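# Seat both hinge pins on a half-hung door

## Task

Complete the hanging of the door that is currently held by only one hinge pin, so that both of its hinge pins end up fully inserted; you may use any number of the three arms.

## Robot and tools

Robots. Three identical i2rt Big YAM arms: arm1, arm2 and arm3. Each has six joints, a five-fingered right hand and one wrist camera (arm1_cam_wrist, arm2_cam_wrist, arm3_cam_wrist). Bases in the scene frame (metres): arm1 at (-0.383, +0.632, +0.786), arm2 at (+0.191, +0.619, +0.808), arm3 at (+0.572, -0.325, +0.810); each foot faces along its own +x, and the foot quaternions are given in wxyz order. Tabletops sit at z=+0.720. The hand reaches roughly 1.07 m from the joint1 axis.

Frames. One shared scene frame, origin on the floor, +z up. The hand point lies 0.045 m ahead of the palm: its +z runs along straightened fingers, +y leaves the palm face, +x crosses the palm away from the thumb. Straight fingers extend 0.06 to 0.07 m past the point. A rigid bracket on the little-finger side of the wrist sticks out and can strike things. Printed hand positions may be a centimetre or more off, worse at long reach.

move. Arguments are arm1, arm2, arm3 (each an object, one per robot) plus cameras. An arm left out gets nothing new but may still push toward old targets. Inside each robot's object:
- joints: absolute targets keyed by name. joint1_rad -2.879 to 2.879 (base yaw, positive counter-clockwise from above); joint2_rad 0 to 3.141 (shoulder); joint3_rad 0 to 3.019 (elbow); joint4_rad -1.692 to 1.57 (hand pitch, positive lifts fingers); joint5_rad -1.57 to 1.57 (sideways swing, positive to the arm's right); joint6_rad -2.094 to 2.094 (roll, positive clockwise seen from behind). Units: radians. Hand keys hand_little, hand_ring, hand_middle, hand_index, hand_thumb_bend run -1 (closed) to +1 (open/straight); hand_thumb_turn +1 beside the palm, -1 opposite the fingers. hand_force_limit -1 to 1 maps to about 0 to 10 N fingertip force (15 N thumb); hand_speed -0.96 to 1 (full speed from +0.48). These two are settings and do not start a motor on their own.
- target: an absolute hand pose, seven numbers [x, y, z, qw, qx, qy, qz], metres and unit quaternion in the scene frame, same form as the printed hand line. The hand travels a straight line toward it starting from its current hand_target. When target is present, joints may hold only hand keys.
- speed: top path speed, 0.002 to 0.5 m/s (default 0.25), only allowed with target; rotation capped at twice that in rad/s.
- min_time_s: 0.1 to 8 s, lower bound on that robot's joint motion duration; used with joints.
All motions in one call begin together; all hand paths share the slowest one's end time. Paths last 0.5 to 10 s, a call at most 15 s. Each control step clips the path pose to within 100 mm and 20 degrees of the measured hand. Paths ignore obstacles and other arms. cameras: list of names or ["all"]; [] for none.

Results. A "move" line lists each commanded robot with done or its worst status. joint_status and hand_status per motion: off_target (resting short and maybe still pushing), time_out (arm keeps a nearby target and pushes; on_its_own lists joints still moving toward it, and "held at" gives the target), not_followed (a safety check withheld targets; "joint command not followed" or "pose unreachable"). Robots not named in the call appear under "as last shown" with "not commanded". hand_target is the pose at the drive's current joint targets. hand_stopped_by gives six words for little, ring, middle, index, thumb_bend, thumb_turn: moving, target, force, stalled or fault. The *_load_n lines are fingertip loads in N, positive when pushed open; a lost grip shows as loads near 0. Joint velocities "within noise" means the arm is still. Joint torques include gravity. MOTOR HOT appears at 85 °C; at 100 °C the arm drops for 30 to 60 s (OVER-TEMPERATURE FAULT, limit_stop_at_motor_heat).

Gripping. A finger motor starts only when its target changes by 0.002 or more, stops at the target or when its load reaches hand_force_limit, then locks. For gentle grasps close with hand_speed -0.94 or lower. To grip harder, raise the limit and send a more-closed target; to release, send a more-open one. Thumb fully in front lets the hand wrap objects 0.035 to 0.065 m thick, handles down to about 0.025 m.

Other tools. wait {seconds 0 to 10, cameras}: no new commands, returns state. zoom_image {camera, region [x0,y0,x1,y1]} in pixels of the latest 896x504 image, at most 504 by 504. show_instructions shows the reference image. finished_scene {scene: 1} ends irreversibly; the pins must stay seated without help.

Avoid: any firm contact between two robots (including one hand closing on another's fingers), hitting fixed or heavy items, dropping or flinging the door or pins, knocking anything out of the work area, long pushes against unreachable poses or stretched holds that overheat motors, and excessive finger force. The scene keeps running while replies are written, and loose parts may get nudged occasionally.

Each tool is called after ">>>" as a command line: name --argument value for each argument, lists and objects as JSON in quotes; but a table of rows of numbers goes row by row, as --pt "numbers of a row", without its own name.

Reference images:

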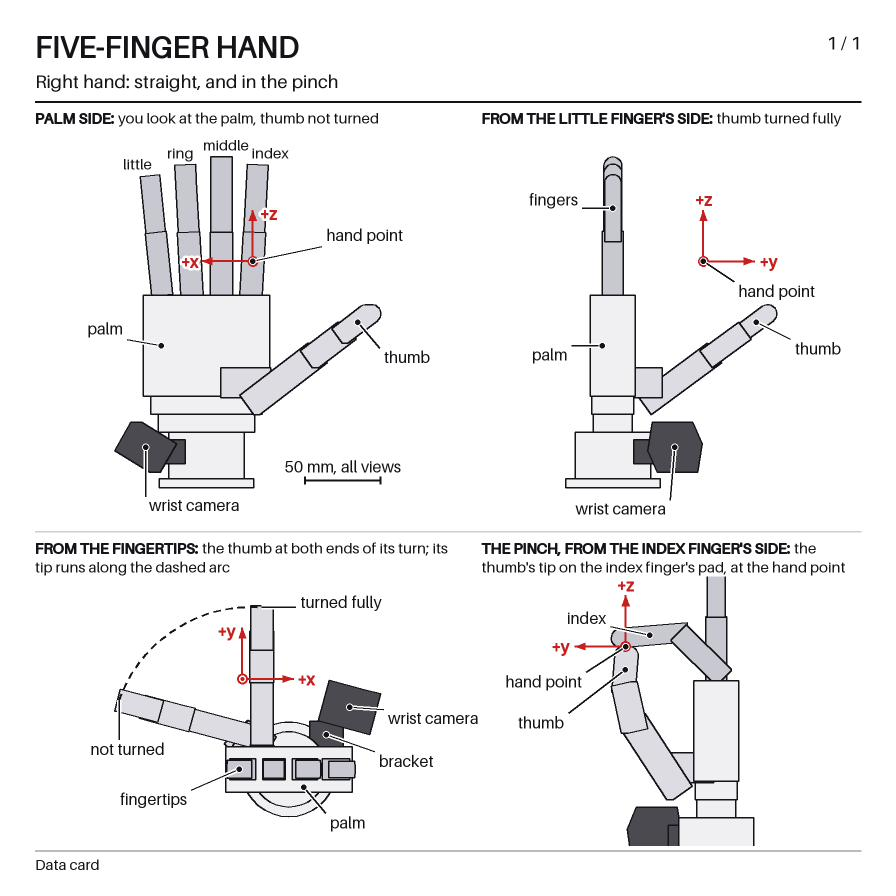

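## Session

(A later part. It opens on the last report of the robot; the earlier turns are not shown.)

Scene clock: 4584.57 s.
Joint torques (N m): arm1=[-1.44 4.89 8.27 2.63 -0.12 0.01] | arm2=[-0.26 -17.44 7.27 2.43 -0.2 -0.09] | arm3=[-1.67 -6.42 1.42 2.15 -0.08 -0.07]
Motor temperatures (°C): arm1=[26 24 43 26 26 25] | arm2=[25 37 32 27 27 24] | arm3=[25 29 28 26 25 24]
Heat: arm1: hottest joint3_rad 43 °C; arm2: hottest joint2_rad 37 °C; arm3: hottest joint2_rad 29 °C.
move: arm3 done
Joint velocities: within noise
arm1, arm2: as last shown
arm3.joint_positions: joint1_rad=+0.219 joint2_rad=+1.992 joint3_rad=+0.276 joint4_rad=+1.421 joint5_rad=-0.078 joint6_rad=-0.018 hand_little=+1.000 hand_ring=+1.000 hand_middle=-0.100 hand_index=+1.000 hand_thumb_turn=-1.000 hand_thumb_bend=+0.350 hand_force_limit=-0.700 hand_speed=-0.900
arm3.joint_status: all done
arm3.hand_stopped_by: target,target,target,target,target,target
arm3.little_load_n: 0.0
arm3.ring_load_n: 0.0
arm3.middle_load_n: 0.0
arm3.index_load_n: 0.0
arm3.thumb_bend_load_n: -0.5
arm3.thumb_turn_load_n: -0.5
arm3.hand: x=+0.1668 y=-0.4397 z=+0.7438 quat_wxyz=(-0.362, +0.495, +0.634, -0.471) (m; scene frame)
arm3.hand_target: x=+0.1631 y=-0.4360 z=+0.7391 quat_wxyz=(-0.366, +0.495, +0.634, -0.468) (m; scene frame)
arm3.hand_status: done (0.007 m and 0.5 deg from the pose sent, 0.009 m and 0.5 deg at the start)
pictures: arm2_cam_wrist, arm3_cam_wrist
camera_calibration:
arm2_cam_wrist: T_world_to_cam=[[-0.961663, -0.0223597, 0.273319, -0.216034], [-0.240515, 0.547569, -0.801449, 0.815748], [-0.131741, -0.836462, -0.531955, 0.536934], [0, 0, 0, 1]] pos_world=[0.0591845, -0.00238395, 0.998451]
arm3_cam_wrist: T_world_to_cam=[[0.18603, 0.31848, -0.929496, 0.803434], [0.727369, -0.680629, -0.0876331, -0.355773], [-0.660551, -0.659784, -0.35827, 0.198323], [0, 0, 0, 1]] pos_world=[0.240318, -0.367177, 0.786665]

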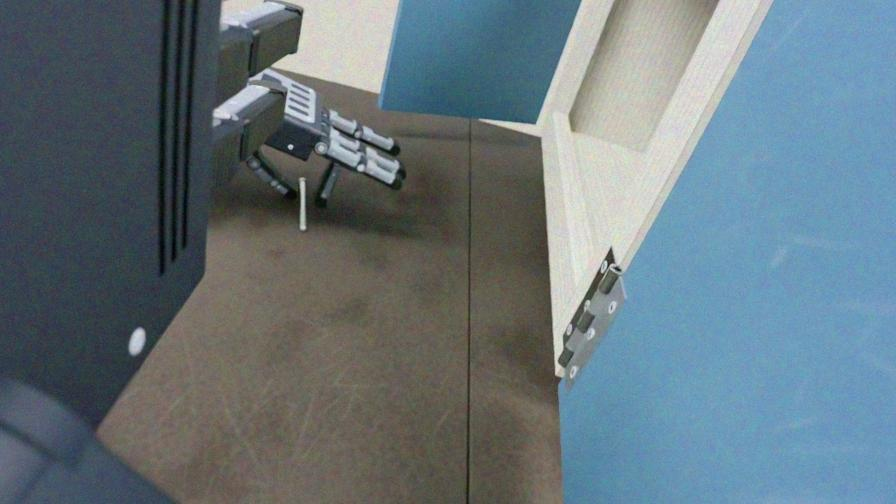

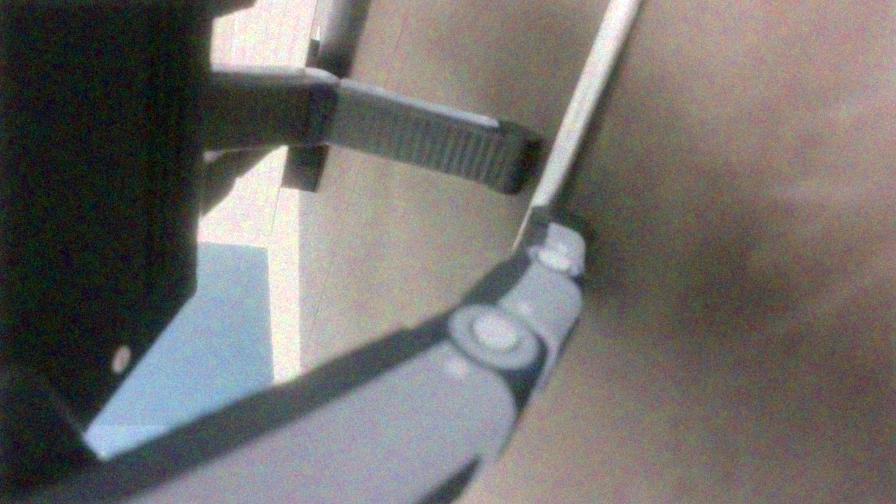

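>>> move --arm3 '{"joints": {"hand_middle": -0.5, "hand_force_limit": -0.7, "hand_speed": -0.95}}' --cameras '["arm3_cam_wrist", "arm2_cam_wrist"]'

>>> zoom_image --camera "arm2_cam_wrist" --region '[250, 120, 410, 250]'

>>> zoom_image --camera "arm3_cam_wrist" --region '[400, 0, 850, 400]'

Scene clock: 4593.37 s.
Joint torques (N m): arm1=[-1.49 4.89 8.27 2.66 -0.12 0.02] | arm2=[-0.21 -17.55 7.23 2.41 -0.19 -0.09] | arm3=[-1.67 -6.36 1.4 2.11 -0.08 -0.07]
Motor temperatures (°C): arm1=[26 24 43 26 26 25] | arm2=[25 37 32 27 27 24] | arm3=[25 28 28 26 25 24]
Heat: arm1: hottest joint3_rad 43 °C; arm2: hottest joint2_rad 37 °C; arm3: hottest joint2_rad 28 °C.
move: arm3 off_target
Joint velocities: within noise
arm1, arm2: as last shown
arm3.joint_positions: joint1_rad=+0.219 joint2_rad=+1.992 joint3_rad=+0.276 joint4_rad=+1.422 joint5_rad=-0.078 joint6_rad=-0.018 hand_little=+1.000 hand_ring=+1.000 hand_middle=-0.274 hand_index=+1.000 hand_thumb_turn=-1.000 hand_thumb_bend=+0.350 hand_force_limit=-0.700 hand_speed=-0.950
arm3.joint_status: hand_middle off_target (ended at -0.274, target -0.500); the others done
arm3.hand_stopped_by: target,target,force,target,target,target
arm3.little_load_n: 0.0
arm3.ring_load_n: 0.0
arm3.middle_load_n: 1.0
arm3.index_load_n: -0.5
arm3.thumb_bend_load_n: 0.5
arm3.thumb_turn_load_n: 0.0
arm3.hand: x=+0.1667 y=-0.4397 z=+0.7439 quat_wxyz=(-0.362, +0.495, +0.634, -0.471) (m; scene frame)
arm3.hand_target: x=+0.1631 y=-0.4360 z=+0.7391 quat_wxyz=(-0.366, +0.495, +0.634, -0.469) (m; scene frame)
arm3.hand_status: not commanded
pictures: arm2_cam_wrist, arm3_cam_wrist
camera_calibration:
arm2_cam_wrist: T_world_to_cam=[[-0.961663, -0.0223597, 0.273319, -0.216034], [-0.240515, 0.547569, -0.801449, 0.815748], [-0.131741, -0.836462, -0.531955, 0.536934], [0, 0, 0, 1]] pos_world=[0.0591845, -0.00238395, 0.998451]
arm3_cam_wrist: T_world_to_cam=[[0.185278, 0.318384, -0.929679, 0.803835], [0.727373, -0.680563, -0.0881098, -0.355294], [-0.660758, -0.659898, -0.357677, 0.197834], [0, 0, 0, 1]] pos_world=[0.240218, -0.367177, 0.786765]

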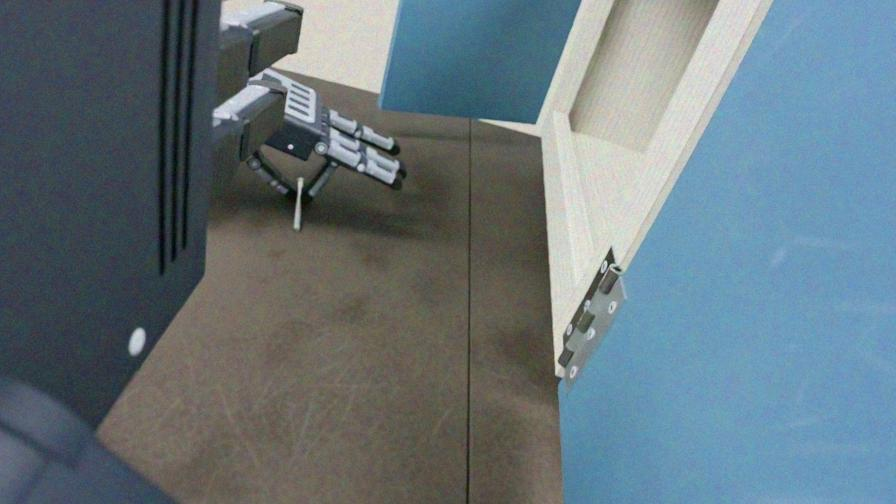

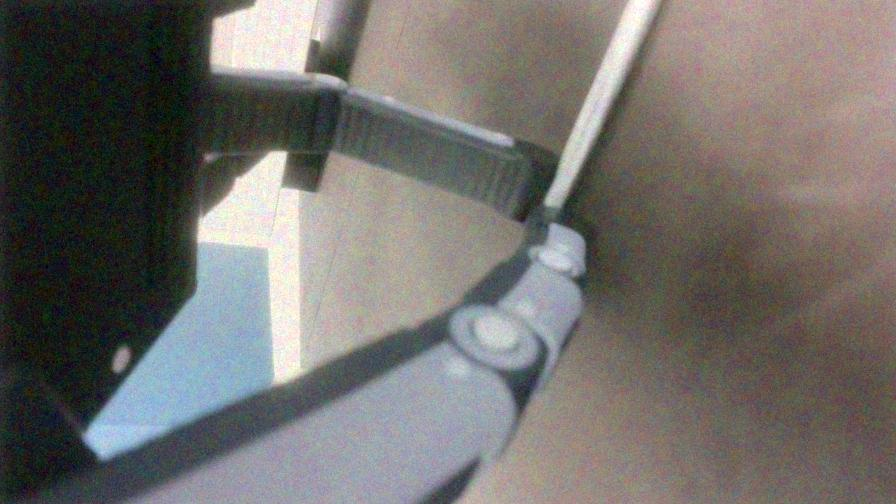

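Scaled by 3.150.

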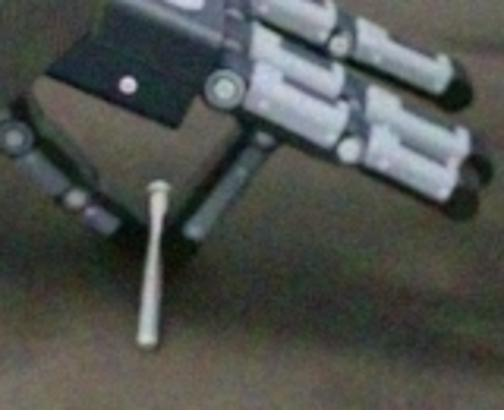

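Scaled by 1.120.

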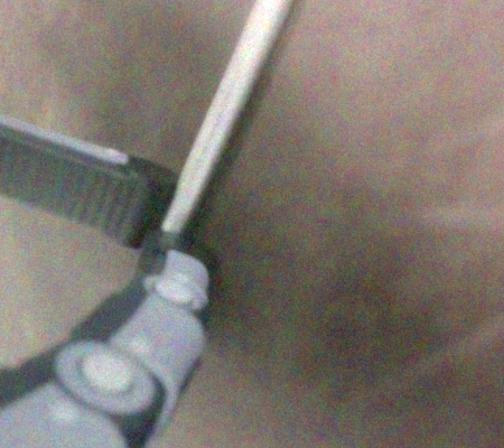

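>>> move --arm3 '{"joints": {"hand_middle": -0.6, "hand_force_limit": -0.2, "hand_speed": -0.95}}' --cameras '["arm3_cam_wrist", "arm2_cam_wrist"]'

>>> zoom_image --camera "arm2_cam_wrist" --region '[250, 120, 410, 250]'

>>> zoom_image --camera "arm3_cam_wrist" --region '[400, 0, 850, 400]'

Scene clock: 4602.63 s.
Joint torques (N m): arm1=[-1.49 4.84 8.27 2.65 -0.13 0] | arm2=[-0.21 -17.55 7.25 2.41 -0.2 -0.09] | arm3=[-1.67 -6.53 1.14 2.07 -0.08 -0.07]
Motor temperatures (°C): arm1=[26 24 43 26 26 25] | arm2=[25 37 32 27 27 24] | arm3=[25 28 28 26 25 24]
Heat: arm1: hottest joint3_rad 43 °C; arm2: hottest joint2_rad 37 °C; arm3: hottest joint2_rad 28 °C.
move: arm3 off_target
Joint velocities: within noise
arm1, arm2: as last shown
arm3.joint_positions: joint1_rad=+0.219 joint2_rad=+1.994 joint3_rad=+0.279 joint4_rad=+1.423 joint5_rad=-0.078 joint6_rad=-0.018 hand_little=+1.000 hand_ring=+1.000 hand_middle=-0.291 hand_index=+1.000 hand_thumb_turn=-1.000 hand_thumb_bend=+0.351 hand_force_limit=-0.200 hand_speed=-0.950
arm3.joint_status: hand_middle off_target (ended at -0.291, target -0.600); the others done
arm3.hand_stopped_by: target,target,force,target,target,target
arm3.little_load_n: 0.0
arm3.ring_load_n: 0.0
arm3.middle_load_n: 4.0
arm3.index_load_n: 0.0
arm3.thumb_bend_load_n: 3.5
arm3.thumb_turn_load_n: 0.0
arm3.hand: x=+0.1650 y=-0.4400 z=+0.7444 quat_wxyz=(-0.363, +0.494, +0.633, -0.472) (m; scene frame)
arm3.hand_target: x=+0.1631 y=-0.4360 z=+0.7391 quat_wxyz=(-0.366, +0.495, +0.634, -0.469) (m; scene frame)
arm3.hand_status: not commanded
pictures: arm2_cam_wrist, arm3_cam_wrist
camera_calibration:
arm2_cam_wrist: T_world_to_cam=[[-0.961663, -0.0223597, 0.273319, -0.216034], [-0.240515, 0.547569, -0.801449, 0.815748], [-0.131741, -0.836462, -0.531955, 0.536934], [0, 0, 0, 1]] pos_world=[0.0591845, -0.00238395, 0.998451]
arm3_cam_wrist: T_world_to_cam=[[0.182134, 0.317851, -0.930483, 0.80549], [0.727039, -0.680646, -0.0901954, -0.352709], [-0.661998, -0.66007, -0.355059, 0.194855], [0, 0, 0, 1]] pos_world=[0.23872, -0.367477, 0.786866]

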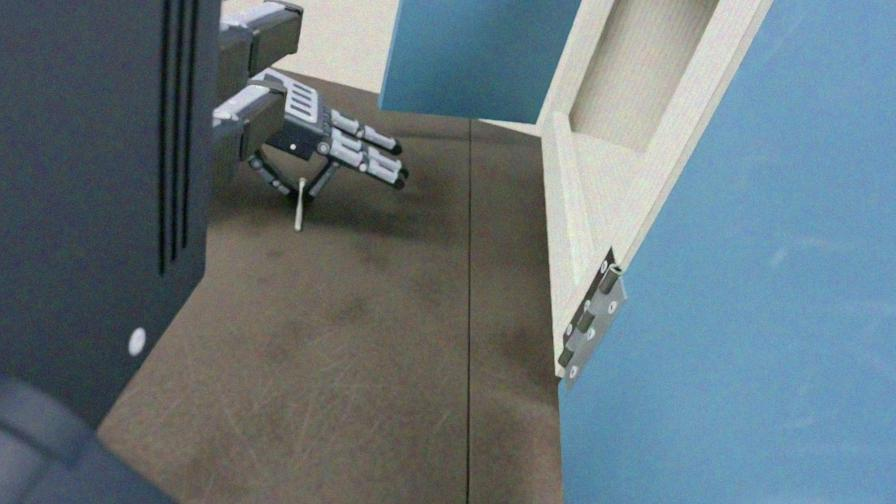

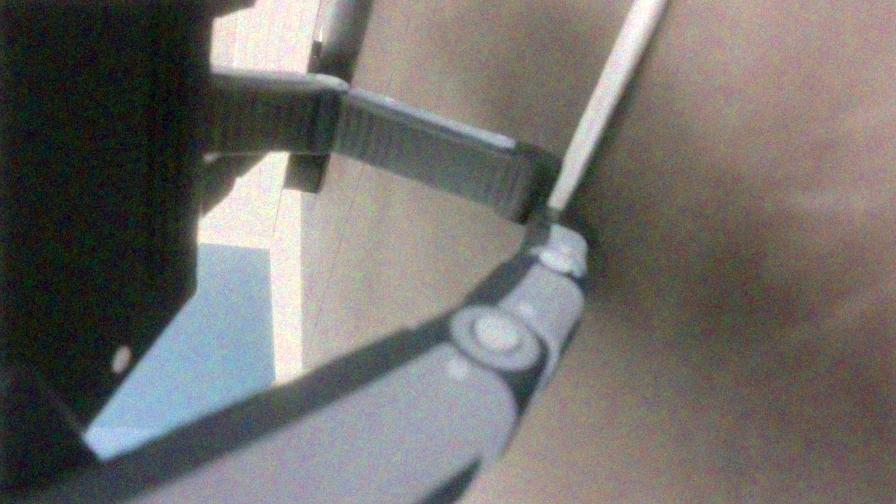

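Scaled by 3.150.

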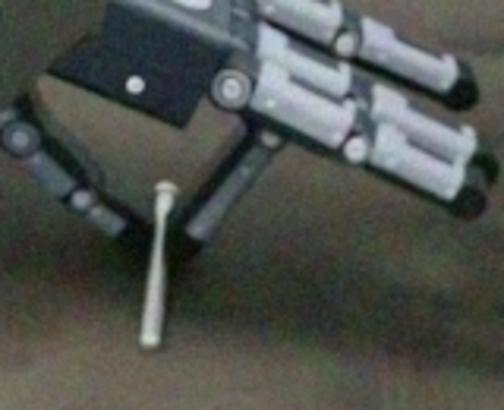

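Scaled by 1.120.

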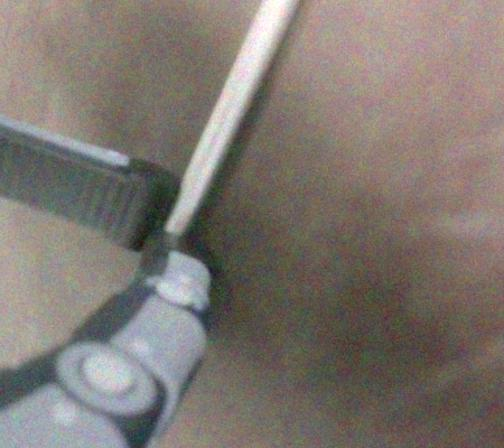

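>>> move --arm3 '{"target": [0.1640, -0.4380, 0.7660, 0.3662, -0.4950, -0.6335, 0.4687], "speed": 0.03}' --cameras '["arm3_cam_wrist", "arm2_cam_wrist"]'

>>> zoom_image --camera "arm2_cam_wrist" --region '[250, 120, 410, 250]'

>>> zoom_image --camera "arm3_cam_wrist" --region '[400, 0, 850, 400]'

Scene clock: 4612.20 s.
Joint torques (N m): arm1=[-1.44 4.89 8.23 2.65 -0.12 0.01] | arm2=[-0.26 -17.49 7.24 2.4 -0.2 -0.1] | arm3=[-1.08 -8.94 0.85 1.18 0.06 -0.04]
Motor temperatures (°C): arm1=[26 24 43 26 26 25] | arm2=[25 37 32 27 27 24] | arm3=[25 29 28 26 25 24]
Heat: arm1: hottest joint3_rad 43 °C; arm2: hottest joint2_rad 37 °C; arm3: hottest joint2_rad 29 °C.
move: arm3 done
Joint velocities: within noise
arm1, arm2: as last shown
arm3.joint_positions: joint1_rad=+0.219 joint2_rad=+1.875 joint3_rad=+0.270 joint4_rad=+1.313 joint5_rad=-0.074 joint6_rad=-0.018 hand_little=+1.000 hand_ring=+1.000 hand_middle=-0.292 hand_index=+1.000 hand_thumb_turn=-1.000 hand_thumb_bend=+0.350 hand_force_limit=-0.200 hand_speed=-0.950
arm3.joint_status: not commanded
arm3.hand_stopped_by: target,target,force,target,target,target
arm3.little_load_n: 0.0
arm3.ring_load_n: 0.0
arm3.middle_load_n: 0.0
arm3.index_load_n: 0.0
arm3.thumb_bend_load_n: 0.0
arm3.thumb_turn_load_n: 0.0
arm3.hand: x=+0.1624 y=-0.4396 z=+0.7639 quat_wxyz=(-0.364, +0.495, +0.632, -0.471) (m; scene frame)
arm3.hand_target: x=+0.1640 y=-0.4380 z=+0.7659 quat_wxyz=(-0.366, +0.495, +0.633, -0.469) (m; scene frame)
arm3.hand_status: done (0.003 m and 0.4 deg from the pose sent, 0.022 m and 0.5 deg at the start)
pictures: arm2_cam_wrist, arm3_cam_wrist
camera_calibration:
arm2_cam_wrist: T_world_to_cam=[[-0.961663, -0.0223597, 0.273319, -0.216034], [-0.240515, 0.547569, -0.801449, 0.815748], [-0.131741, -0.836462, -0.531955, 0.536934], [0, 0, 0, 1]] pos_world=[0.0591845, -0.00238395, 0.998451]
arm3_cam_wrist: T_world_to_cam=[[0.183913, 0.31835, -0.929962, 0.823567], [0.724336, -0.683453, -0.0907158, -0.349086], [-0.664465, -0.656921, -0.356288, 0.203053], [0, 0, 0, 1]] pos_world=[0.236312, -0.367377, 0.806564]

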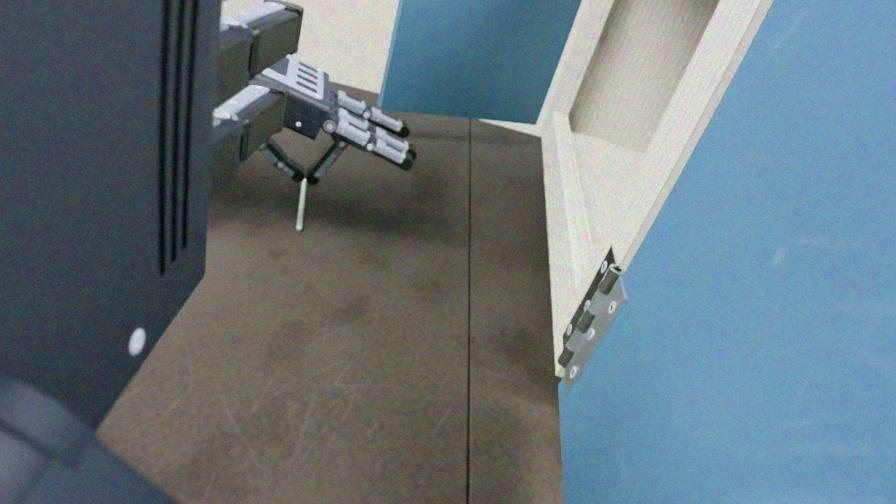

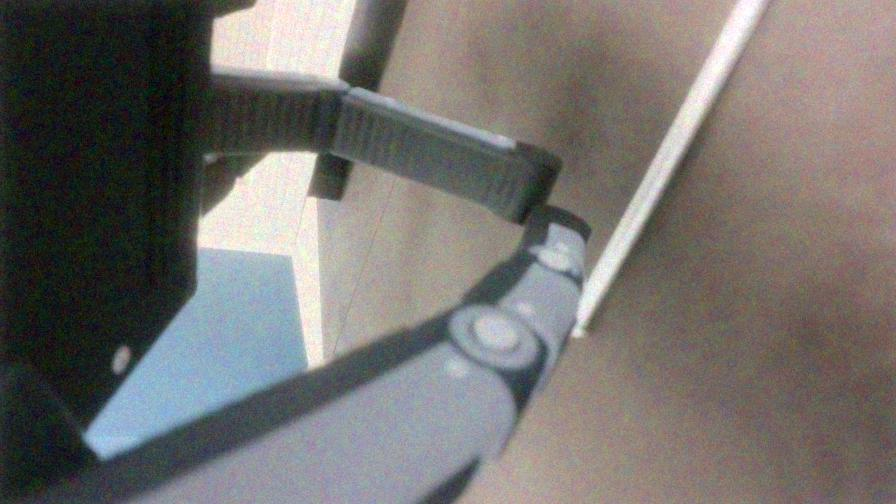

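Scaled by 3.150.

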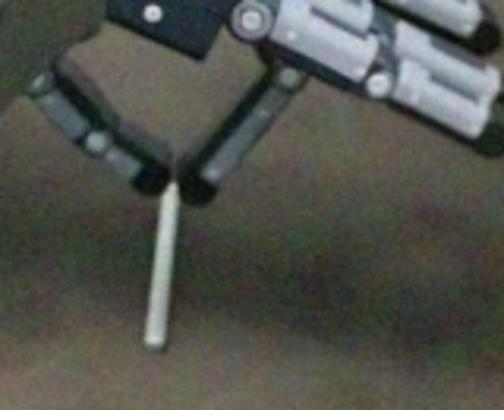

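Scaled by 1.120.

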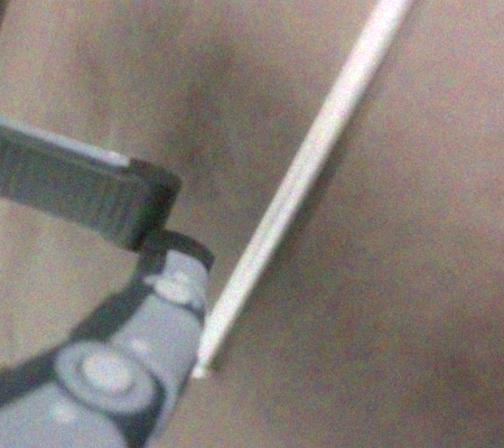

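>>> move --arm3 '{"joints": {"hand_middle": -0.7, "hand_force_limit": -0.7, "hand_speed": -0.94}}' --cameras '["arm3_cam_wrist", "arm2_cam_wrist"]'

>>> zoom_image --camera "arm2_cam_wrist" --region '[270, 150, 350, 215]'

Scene clock: 4742.43 s.
Joint torques (N m): arm1=[-1.44 4.95 8.27 2.65 -0.12 0.01] | arm2=[-0.21 -17.49 7.27 2.43 -0.2 -0.09] | arm3=[-1.03 -8.94 0.85 1.18 0.06 -0.04]
Motor temperatures (°C): arm1=[26 24 43 26 26 25] | arm2=[25 37 32 27 27 24] | arm3=[25 29 28 25 25 24]
Heat: arm1: hottest joint3_rad 43 °C; arm2: hottest joint2_rad 37 °C; arm3: hottest joint2_rad 29 °C.
move: arm3 off_target
Joint velocities: within noise
arm1.joint_positions: joint1_rad=+0.341 joint2_rad=+0.633 joint3_rad=+1.483 joint4_rad=-1.120 joint5_rad=+0.125 joint6_rad=-1.102 hand_little=+1.000 hand_ring=+1.000 hand_middle=+1.000 hand_index=+1.000 hand_thumb_turn=+1.000 hand_thumb_bend=+1.000 hand_force_limit=+0.000 hand_speed=-0.800
arm1.joint_status: not commanded
arm1.hand_stopped_by: target,target,target,target,target,target
arm1.little_load_n: 0.0
arm1.ring_load_n: 0.0
arm1.middle_load_n: 0.0
arm1.index_load_n: 0.0
arm1.thumb_bend_load_n: 0.0
arm1.thumb_turn_load_n: 0.0
arm1.hand: x=-0.3319 y=+0.3842 z=+1.3607 quat_wxyz=(+0.238, +0.532, -0.590, +0.559) (m; scene frame)
arm1.hand_target: x=-0.3302 y=+0.3853 z=+1.3736 quat_wxyz=(+0.239, +0.526, -0.580, +0.574) (m; scene frame)
arm1.hand_status: not commanded
arm2.joint_positions: joint1_rad=-0.024 joint2_rad=+1.893 joint3_rad=+1.036 joint4_rad=+0.825 joint5_rad=-0.165 joint6_rad=-1.574 hand_little=+1.000 hand_ring=+1.000 hand_middle=+1.000 hand_index=+1.000 hand_thumb_turn=+1.000 hand_thumb_bend=+1.000 hand_force_limit=+0.000 hand_speed=+0.300
arm2.joint_status: not commanded
arm2.hand_stopped_by: target,target,target,target,target,target
arm2.little_load_n: 0.0
arm2.ring_load_n: 0.0
arm2.middle_load_n: 0.0
arm2.index_load_n: 0.0
arm2.thumb_bend_load_n: 0.0
arm2.thumb_turn_load_n: 0.0
arm2.hand: x=+0.0450 y=-0.0990 z=+0.9407 quat_wxyz=(+0.485, +0.507, -0.512, +0.495) (m; scene frame)
arm2.hand_target: x=+0.0401 y=-0.0998 z=+0.9599 quat_wxyz=(+0.500, +0.500, -0.500, +0.500) (m; scene frame)
arm2.hand_status: not commanded
arm3.joint_positions: joint1_rad=+0.219 joint2_rad=+1.875 joint3_rad=+0.270 joint4_rad=+1.313 joint5_rad=-0.074 joint6_rad=-0.018 hand_little=+1.000 hand_ring=+1.000 hand_middle=-0.319 hand_index=+1.000 hand_thumb_turn=-1.000 hand_thumb_bend=+0.350 hand_force_limit=-0.700 hand_speed=-0.940
arm3.joint_status: hand_middle off_target (ended at -0.319, target -0.700); the others done
arm3.hand_stopped_by: target,target,force,target,target,target
arm3.little_load_n: 0.5
arm3.ring_load_n: -0.5
arm3.middle_load_n: 3.0
arm3.index_load_n: 0.0
arm3.thumb_bend_load_n: 1.0
arm3.thumb_turn_load_n: 0.0
arm3.hand: x=+0.1624 y=-0.4396 z=+0.7639 quat_wxyz=(-0.364, +0.495, +0.632, -0.471) (m; scene frame)
arm3.hand_target: x=+0.1640 y=-0.4381 z=+0.7659 quat_wxyz=(-0.366, +0.495, +0.633, -0.469) (m; scene frame)
arm3.hand_status: not commanded
pictures: arm2_cam_wrist, arm3_cam_wrist
camera_calibration:
arm2_cam_wrist: T_world_to_cam=[[-0.961663, -0.0223597, 0.273319, -0.216034], [-0.240515, 0.547569, -0.801449, 0.815748], [-0.131741, -0.836462, -0.531955, 0.536934], [0, 0, 0, 1]] pos_world=[0.0591845, -0.00238395, 0.998451]
arm3_cam_wrist: T_world_to_cam=[[0.183913, 0.31835, -0.929962, 0.823567], [0.724336, -0.683453, -0.0907158, -0.349086], [-0.664465, -0.656921, -0.356288, 0.203053], [0, 0, 0, 1]] pos_world=[0.236312, -0.367377, 0.806564]

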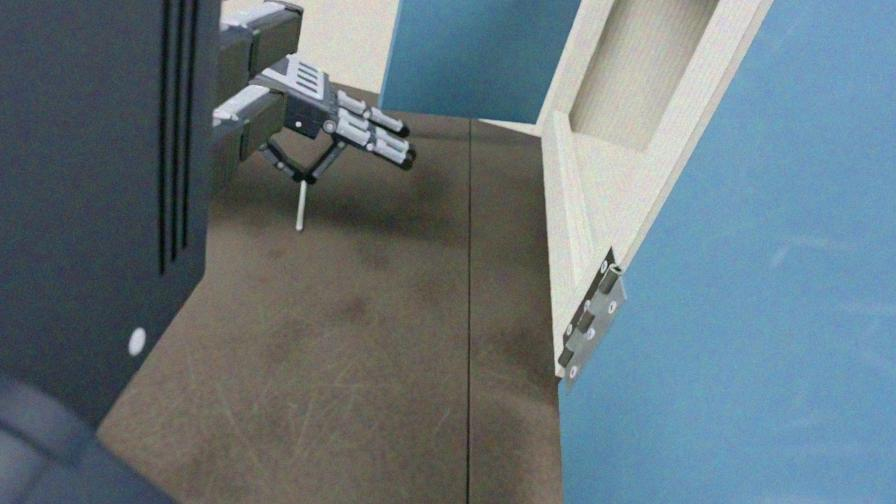

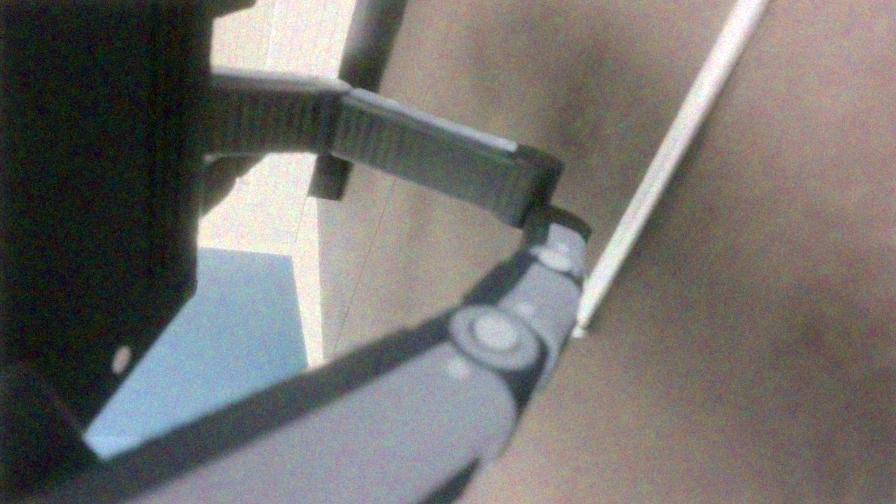

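Scaled by 6.300.

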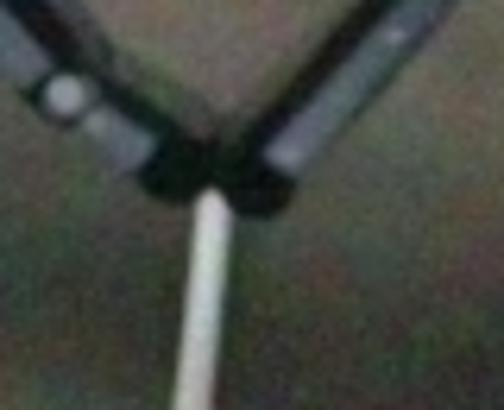

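>>> move --arm3 '{"target": [0.1700, -0.4150, 0.8400, 0.3662, -0.4950, -0.6335, 0.4687], "speed": 0.1, "joints": {"hand_middle": 1.0, "hand_index": 0.2, "hand_speed": -0.4, "hand_thumb_bend": 0.4}}' --cameras '[]'

>>> move --arm3 '{"target": [0.1700, -0.4150, 0.8400, 0.6694, 0.0128, -0.7313, 0.1301], "speed": 0.25, "joints": {"hand_thumb_turn": -0.45}}' --cameras '["arm3_cam_wrist", "arm2_cam_wrist"]'

Scene clock: 5108.23 s.
Joint torques (N m): arm1=[-1.44 4.84 8.25 2.66 -0.12 0.01] | arm2=[-0.26 -17.55 7.24 2.43 -0.2 -0.09] | arm3=[-1.67 -5.71 4.33 1.18 -0.11 -0.07]
Motor temperatures (°C): arm1=[26 24 44 26 26 25] | arm2=[25 37 32 27 27 24] | arm3=[25 29 27 25 25 24]
Heat: arm1: hottest joint3_rad 44 °C; arm2: hottest joint2_rad 37 °C; arm3: hottest joint2_rad 29 °C.
move: arm3 done
Joint velocities: within noise
arm1, arm2: as last shown
arm3.joint_positions: joint1_rad=+0.141 joint2_rad=+1.394 joint3_rad=+0.240 joint4_rad=+0.864 joint5_rad=-0.153 joint6_rad=-0.040 hand_little=+1.000 hand_ring=+1.000 hand_middle=+1.000 hand_index=+0.200 hand_thumb_turn=-1.000 hand_thumb_bend=+0.400 hand_force_limit=-0.700 hand_speed=-0.400
arm3.joint_status: all done
arm3.hand_stopped_by: target,target,target,target,target,target
arm3.little_load_n: 0.0
arm3.ring_load_n: 0.0
arm3.middle_load_n: 0.0
arm3.index_load_n: 0.0
arm3.thumb_bend_load_n: 0.0
arm3.thumb_turn_load_n: 0.0
arm3.hand: x=+0.1691 y=-0.4193 z=+0.8415 quat_wxyz=(-0.365, +0.493, +0.632, -0.474) (m; scene frame)
arm3.hand_target: x=+0.1701 y=-0.4151 z=+0.8399 quat_wxyz=(-0.366, +0.495, +0.633, -0.469) (m; scene frame)
arm3.hand_status: done (0.005 m and 0.7 deg from the pose sent, 0.080 m and 0.4 deg at the start)
pictures: none
No camera images: "cameras" was empty.

Scene clock: 5111.90 s.
Joint torques (N m): arm1=[-1.44 4.89 8.25 2.65 -0.12 0.01] | arm2=[-0.15 -17.49 7.24 2.44 -0.2 -0.09] | arm3=[-0.21 -6.01 0.99 2.41 0.07 -0.11]
Motor temperatures (°C): arm1=[26 24 44 26 26 25] | arm2=[25 37 32 27 27 24] | arm3=[25 29 27 25 25 24]
Heat: arm1: hottest joint3_rad 44 °C; arm2: hottest joint2_rad 37 °C; arm3: hottest joint2_rad 29 °C.
move: arm3 done
Joint velocities: within noise
arm1, arm2: as last shown
arm3.joint_positions: joint1_rad=+0.510 joint2_rad=+1.828 joint3_rad=+0.189 joint4_rad=+1.540 joint5_rad=+0.261 joint6_rad=-1.363 hand_little=+1.000 hand_ring=+1.000 hand_middle=+1.000 hand_index=+0.200 hand_thumb_turn=-0.450 hand_thumb_bend=+0.400 hand_force_limit=-0.700 hand_speed=-0.400
arm3.joint_status: all done
arm3.hand_stopped_by: target,target,target,target,target,target
arm3.little_load_n: 0.0
arm3.ring_load_n: 0.0
arm3.middle_load_n: 0.0
arm3.index_load_n: 0.0
arm3.thumb_bend_load_n: 0.0
arm3.thumb_turn_load_n: 0.0
arm3.hand: x=+0.1685 y=-0.4120 z=+0.8400 quat_wxyz=(-0.659, -0.005, +0.742, -0.127) (m; scene frame)
arm3.hand_target: x=+0.1698 y=-0.4151 z=+0.8405 quat_wxyz=(-0.661, -0.011, +0.739, -0.128) (m; scene frame)
arm3.hand_status: done (0.003 m and 1.9 deg from the pose sent, 0.005 m and 80.8 deg at the start; a joint's target at an end of its range on 27 of 110 steps)
pictures: arm2_cam_wrist, arm3_cam_wrist
camera_calibration:
arm2_cam_wrist: T_world_to_cam=[[-0.961663, -0.0223597, 0.273319, -0.216034], [-0.240515, 0.547569, -0.801449, 0.815748], [-0.131741, -0.836462, -0.531955, 0.536934], [0, 0, 0, 1]] pos_world=[0.0591845, -0.00238395, 0.998451]
arm3_cam_wrist: T_world_to_cam=[[-0.229035, 0.969626, 0.085837, 0.3691], [0.540991, 0.200102, -0.816877, 0.677112], [-0.809241, -0.140656, -0.570389, 0.669317], [0, 0, 0, 1]] pos_world=[0.259865, -0.399236, 0.903206]

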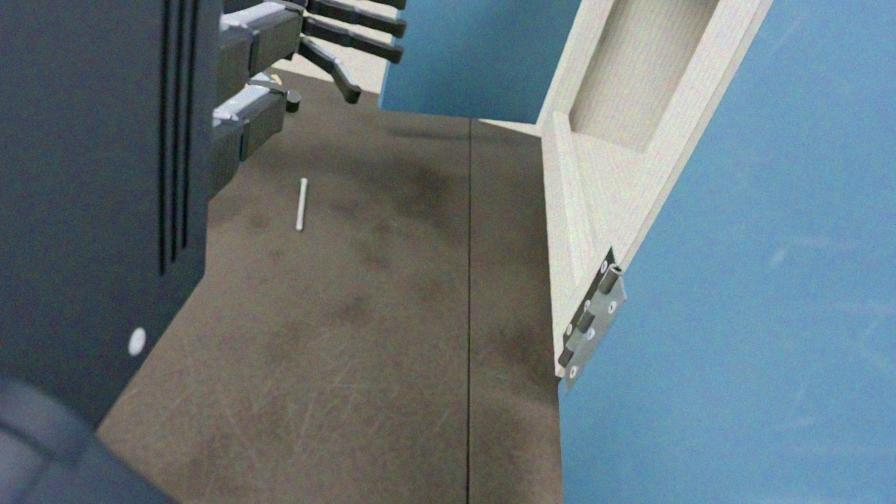

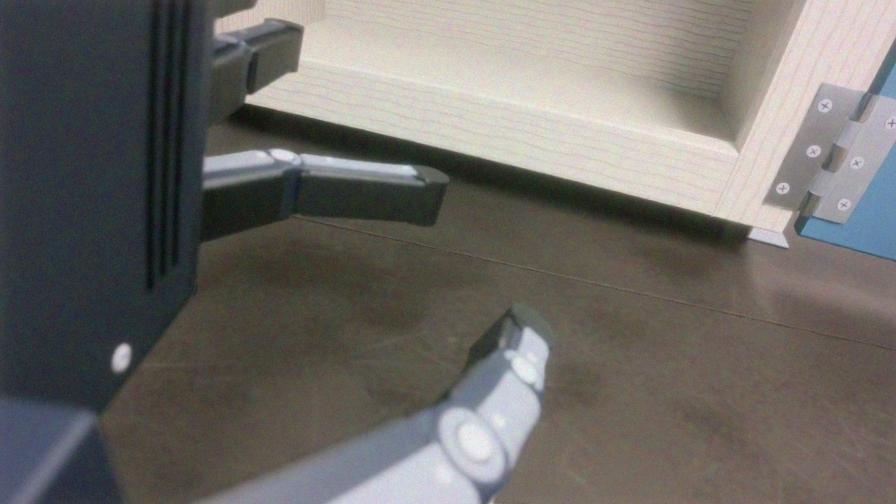

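>>> move --arm3 '{"target": [0.1600, -0.4300, 0.8100, 0.3933, -0.5316, -0.6030, 0.4462], "speed": 0.25, "joints": {"hand_thumb_turn": -1.0, "hand_thumb_bend": 0.35}}' --cameras '["arm3_cam_wrist", "arm2_cam_wrist"]'

>>> zoom_image --camera "arm2_cam_wrist" --region '[250, 120, 410, 250]'

Scene clock: 5306.67 s.
Joint torques (N m): arm1=[-1.44 4.78 8.27 2.63 -0.12 0.01] | arm2=[-0.15 -17.55 7.24 2.41 -0.2 -0.1] | arm3=[-1.61 -6.77 4.88 1.18 -0.04 0.11]
Motor temperatures (°C): arm1=[26 24 44 26 26 25] | arm2=[25 37 32 27 27 24] | arm3=[25 28 27 26 25 24]
Heat: arm1: hottest joint3_rad 44 °C; arm2: hottest joint2_rad 37 °C; arm3: hottest joint2_rad 28 °C.
move: arm3 off_target
Joint velocities: within noise
arm1, arm2: as last shown
arm1.little_load_n: -0.5
arm1.thumb_bend_load_n: -0.5
arm3.joint_positions: joint1_rad=+0.272 joint2_rad=+1.593 joint3_rad=+0.223 joint4_rad=+1.055 joint5_rad=+0.086 joint6_rad=+0.015 hand_little=+1.000 hand_ring=+1.000 hand_middle=+1.000 hand_index=+0.200 hand_thumb_turn=-1.000 hand_thumb_bend=+0.350 hand_force_limit=-0.700 hand_speed=-0.400
arm3.joint_status: all done
arm3.hand_stopped_by: target,target,target,target,target,target
arm3.little_load_n: 0.0
arm3.ring_load_n: 0.0
arm3.middle_load_n: 0.0
arm3.index_load_n: 0.0
arm3.thumb_bend_load_n: 0.0
arm3.thumb_turn_load_n: 0.0
arm3.hand: x=+0.1728 y=-0.4302 z=+0.8019 quat_wxyz=(-0.389, +0.530, +0.612, -0.439) (m; scene frame)
arm3.hand_target: x=+0.1603 y=-0.4298 z=+0.8103 quat_wxyz=(-0.393, +0.531, +0.603, -0.446) (m; scene frame)
arm3.hand_status: off_target (0.015 m and 1.4 deg from the pose sent, 0.036 m and 81.0 deg at the start)
pictures: arm2_cam_wrist, arm3_cam_wrist
camera_calibration:
arm2_cam_wrist: T_world_to_cam=[[-0.961663, -0.0223597, 0.273319, -0.216034], [-0.240515, 0.547569, -0.801449, 0.815748], [-0.131741, -0.836462, -0.531955, 0.536934], [0, 0, 0, 1]] pos_world=[0.0591845, -0.00238395, 0.998451]
arm3_cam_wrist: T_world_to_cam=[[0.235702, 0.31442, -0.919557, 0.835033], [0.647028, -0.756784, -0.0929164, -0.363233], [-0.72512, -0.573078, -0.381814, 0.296773], [0, 0, 0, 1]] pos_world=[0.253399, -0.367365, 0.847422]

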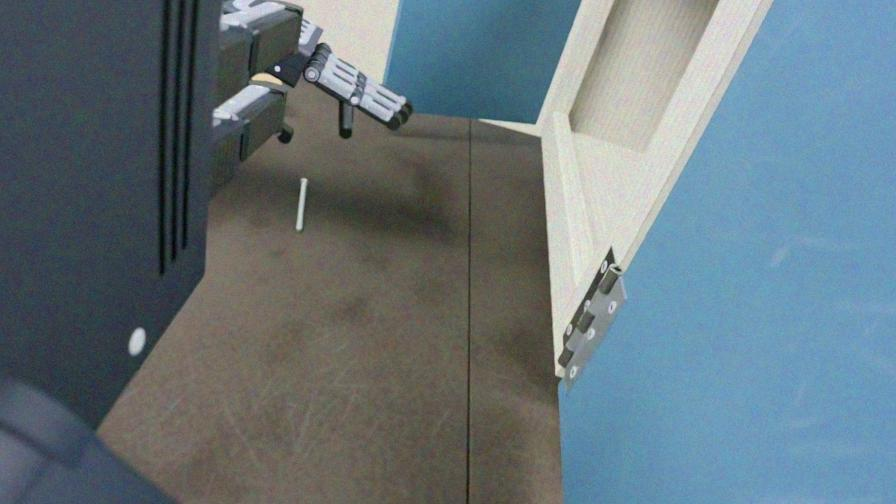

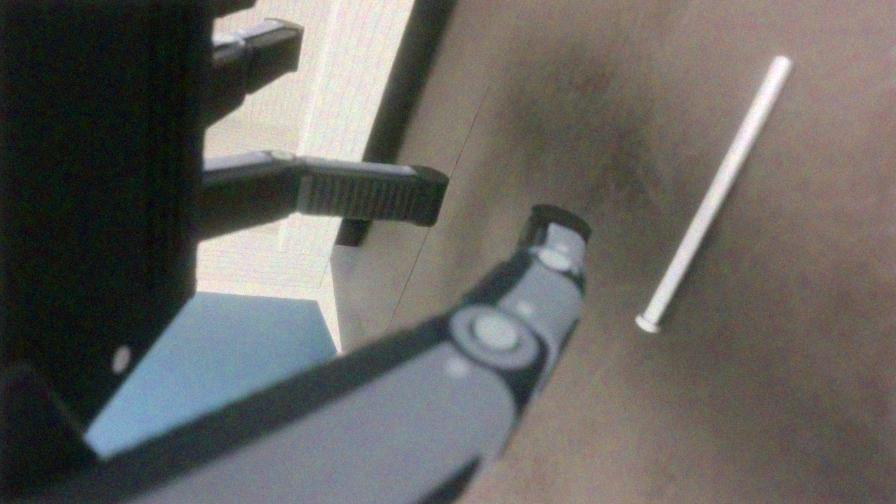

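Scaled by 3.150.

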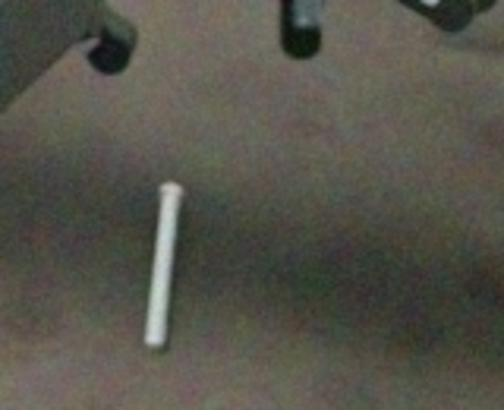

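>>> move --arm3 '{"target": [0.1640, -0.4300, 0.7580, 0.3784, -0.5114, -0.6203, 0.4589], "speed": 0.08, "joints": {"hand_index": 1.0, "hand_middle": 0.0, "hand_speed": -0.4}}' --cameras '["arm3_cam_wrist", "arm2_cam_wrist"]'

>>> zoom_image --camera "arm2_cam_wrist" --region '[250, 120, 410, 250]'

Scene clock: 5324.47 s.
Joint torques (N m): arm1=[-1.44 4.89 8.25 2.63 -0.12 0.01] | arm2=[-0.21 -17.49 7.24 2.43 -0.2 -0.09] | arm3=[-1.67 -6.95 1.95 2.4 -0.08 -0.06]
Motor temperatures (°C): arm1=[26 24 44 26 26 25] | arm2=[25 37 32 27 27 24] | arm3=[25 28 27 26 25 24]
Heat: arm1: hottest joint3_rad 44 °C; arm2: hottest joint2_rad 37 °C; arm3: hottest joint2_rad 28 °C.
move: arm3 done
Joint velocities: within noise
arm1, arm2: as last shown
arm1.little_load_n: 0.0
arm1.thumb_bend_load_n: 0.0
arm3.joint_positions: joint1_rad=+0.232 joint2_rad=+1.897 joint3_rad=+0.248 joint4_rad=+1.333 joint5_rad=-0.016 joint6_rad=+0.001 hand_little=+1.000 hand_ring=+1.000 hand_middle=+0.000 hand_index=+1.000 hand_thumb_turn=-1.000 hand_thumb_bend=+0.350 hand_force_limit=-0.700 hand_speed=-0.400
arm3.joint_status: all done
arm3.hand_stopped_by: target,target,target,target,target,target
arm3.little_load_n: -0.5
arm3.ring_load_n: 0.0
arm3.middle_load_n: 0.0
arm3.index_load_n: 0.0
arm3.thumb_bend_load_n: 0.0
arm3.thumb_turn_load_n: 0.0
arm3.hand: x=+0.1722 y=-0.4330 z=+0.7549 quat_wxyz=(-0.369, +0.516, +0.626, -0.455) (m; scene frame)
arm3.hand_target: x=+0.1641 y=-0.4299 z=+0.7581 quat_wxyz=(-0.378, +0.512, +0.620, -0.459) (m; scene frame)
arm3.hand_status: done (0.009 m and 1.4 deg from the pose sent, 0.045 m and 3.4 deg at the start)
pictures: arm2_cam_wrist, arm3_cam_wrist
camera_calibration:
arm2_cam_wrist: T_world_to_cam=[[-0.961663, -0.0223597, 0.273319, -0.216034], [-0.240515, 0.547569, -0.801449, 0.815748], [-0.131741, -0.836462, -0.531955, 0.536934], [0, 0, 0, 1]] pos_world=[0.0591845, -0.00238395, 0.998451]
arm3_cam_wrist: T_world_to_cam=[[0.222441, 0.312078, -0.923649, 0.797241], [0.692539, -0.717407, -0.0756113, -0.373182], [-0.686229, -0.622843, -0.375707, 0.243805], [0, 0, 0, 1]] pos_world=[0.24841, -0.364672, 0.799753]

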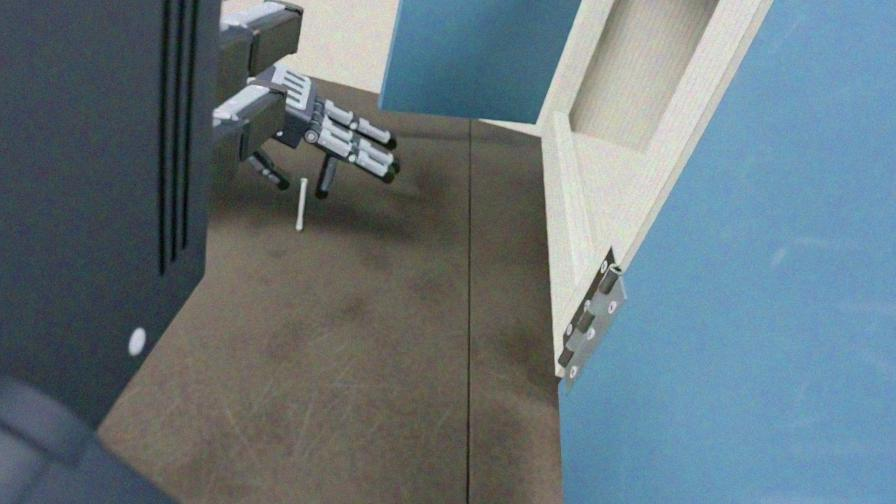

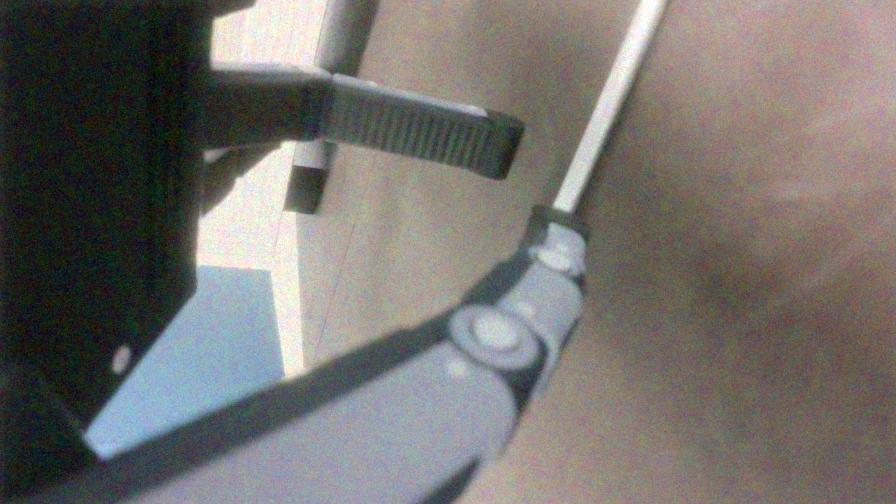

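Scaled by 3.150.

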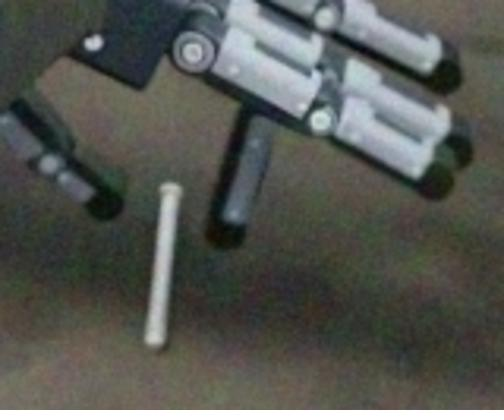

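>>> move --arm3 '{"target": [0.1570, -0.4300, 0.7440, 0.3784, -0.5114, -0.6203, 0.4589], "speed": 0.05}' --cameras '["arm3_cam_wrist", "arm2_cam_wrist"]'

>>> zoom_image --camera "arm2_cam_wrist" --region '[250, 120, 410, 250]'

Scene clock: 5335.13 s.
Joint torques (N m): arm1=[-1.38 4.78 8.25 2.65 -0.12 0.01] | arm2=[-0.26 -17.55 7.25 2.41 -0.2 -0.1] | arm3=[-1.73 -6.89 1.52 2.4 -0.08 -0.07]
Motor temperatures (°C): arm1=[26 24 44 26 26 25] | arm2=[25 37 32 27 27 24] | arm3=[25 28 27 26 25 24]
Heat: arm1: hottest joint3_rad 44 °C; arm2: hottest joint2_rad 37 °C; arm3: hottest joint2_rad 28 °C.
move: arm3 done
Joint velocities: within noise
arm1, arm2: as last shown
arm3.joint_positions: joint1_rad=+0.228 joint2_rad=+1.970 joint3_rad=+0.278 joint4_rad=+1.382 joint5_rad=-0.020 joint6_rad=+0.000 hand_little=+1.000 hand_ring=+1.000 hand_middle=+0.000 hand_index=+1.000 hand_thumb_turn=-1.000 hand_thumb_bend=+0.350 hand_force_limit=-0.700 hand_speed=-0.400
arm3.joint_status: not commanded
arm3.hand_stopped_by: target,target,target,target,target,target
arm3.little_load_n: 0.0
arm3.ring_load_n: 0.0
arm3.middle_load_n: 0.0
arm3.index_load_n: 0.0
arm3.thumb_bend_load_n: 0.5
arm3.thumb_turn_load_n: 0.0
arm3.hand: x=+0.1632 y=-0.4337 z=+0.7440 quat_wxyz=(-0.371, +0.514, +0.624, -0.457) (m; scene frame)
arm3.hand_target: x=+0.1572 y=-0.4299 z=+0.7440 quat_wxyz=(-0.378, +0.512, +0.620, -0.459) (m; scene frame)
arm3.hand_status: done (0.007 m and 1.1 deg from the pose sent, 0.019 m and 1.4 deg at the start)
pictures: arm2_cam_wrist, arm3_cam_wrist
camera_calibration:
arm2_cam_wrist: T_world_to_cam=[[-0.961663, -0.0223597, 0.273319, -0.216034], [-0.240515, 0.547569, -0.801449, 0.815748], [-0.131741, -0.836462, -0.531955, 0.536934], [0, 0, 0, 1]] pos_world=[0.0591845, -0.00238395, 0.998451]
arm3_cam_wrist: T_world_to_cam=[[0.215267, 0.311004, -0.925709, 0.791571], [0.692389, -0.717087, -0.0799043, -0.364858], [-0.688664, -0.623749, -0.369701, 0.228689], [0, 0, 0, 1]] pos_world=[0.239714, -0.365172, 0.788157]

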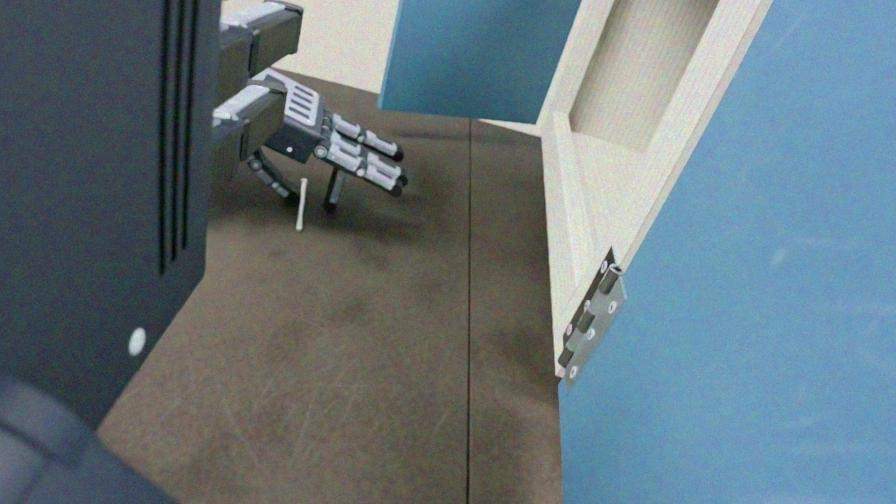

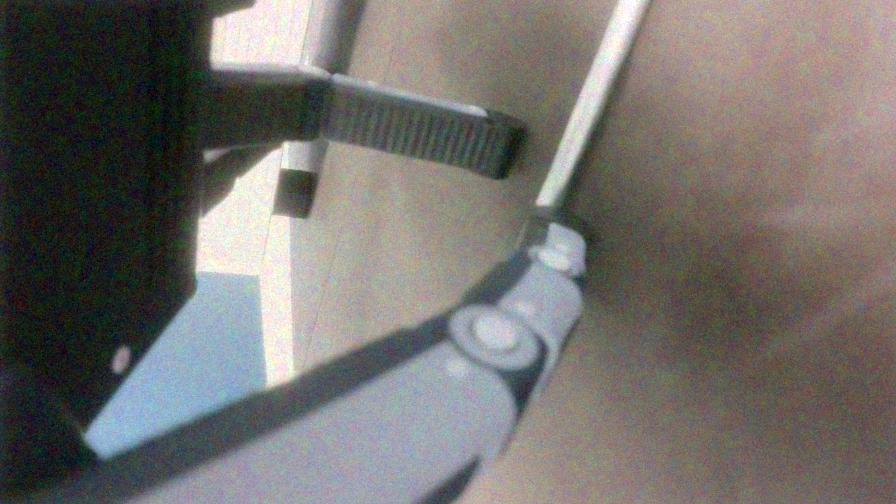

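Scaled by 3.150.

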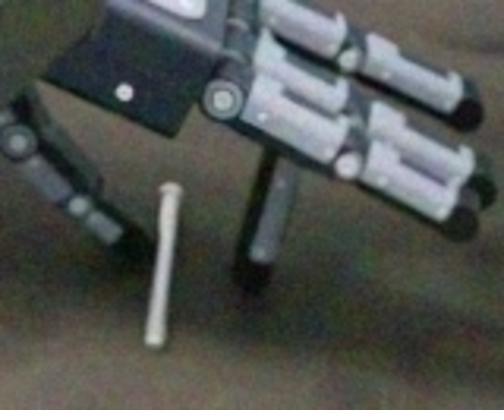

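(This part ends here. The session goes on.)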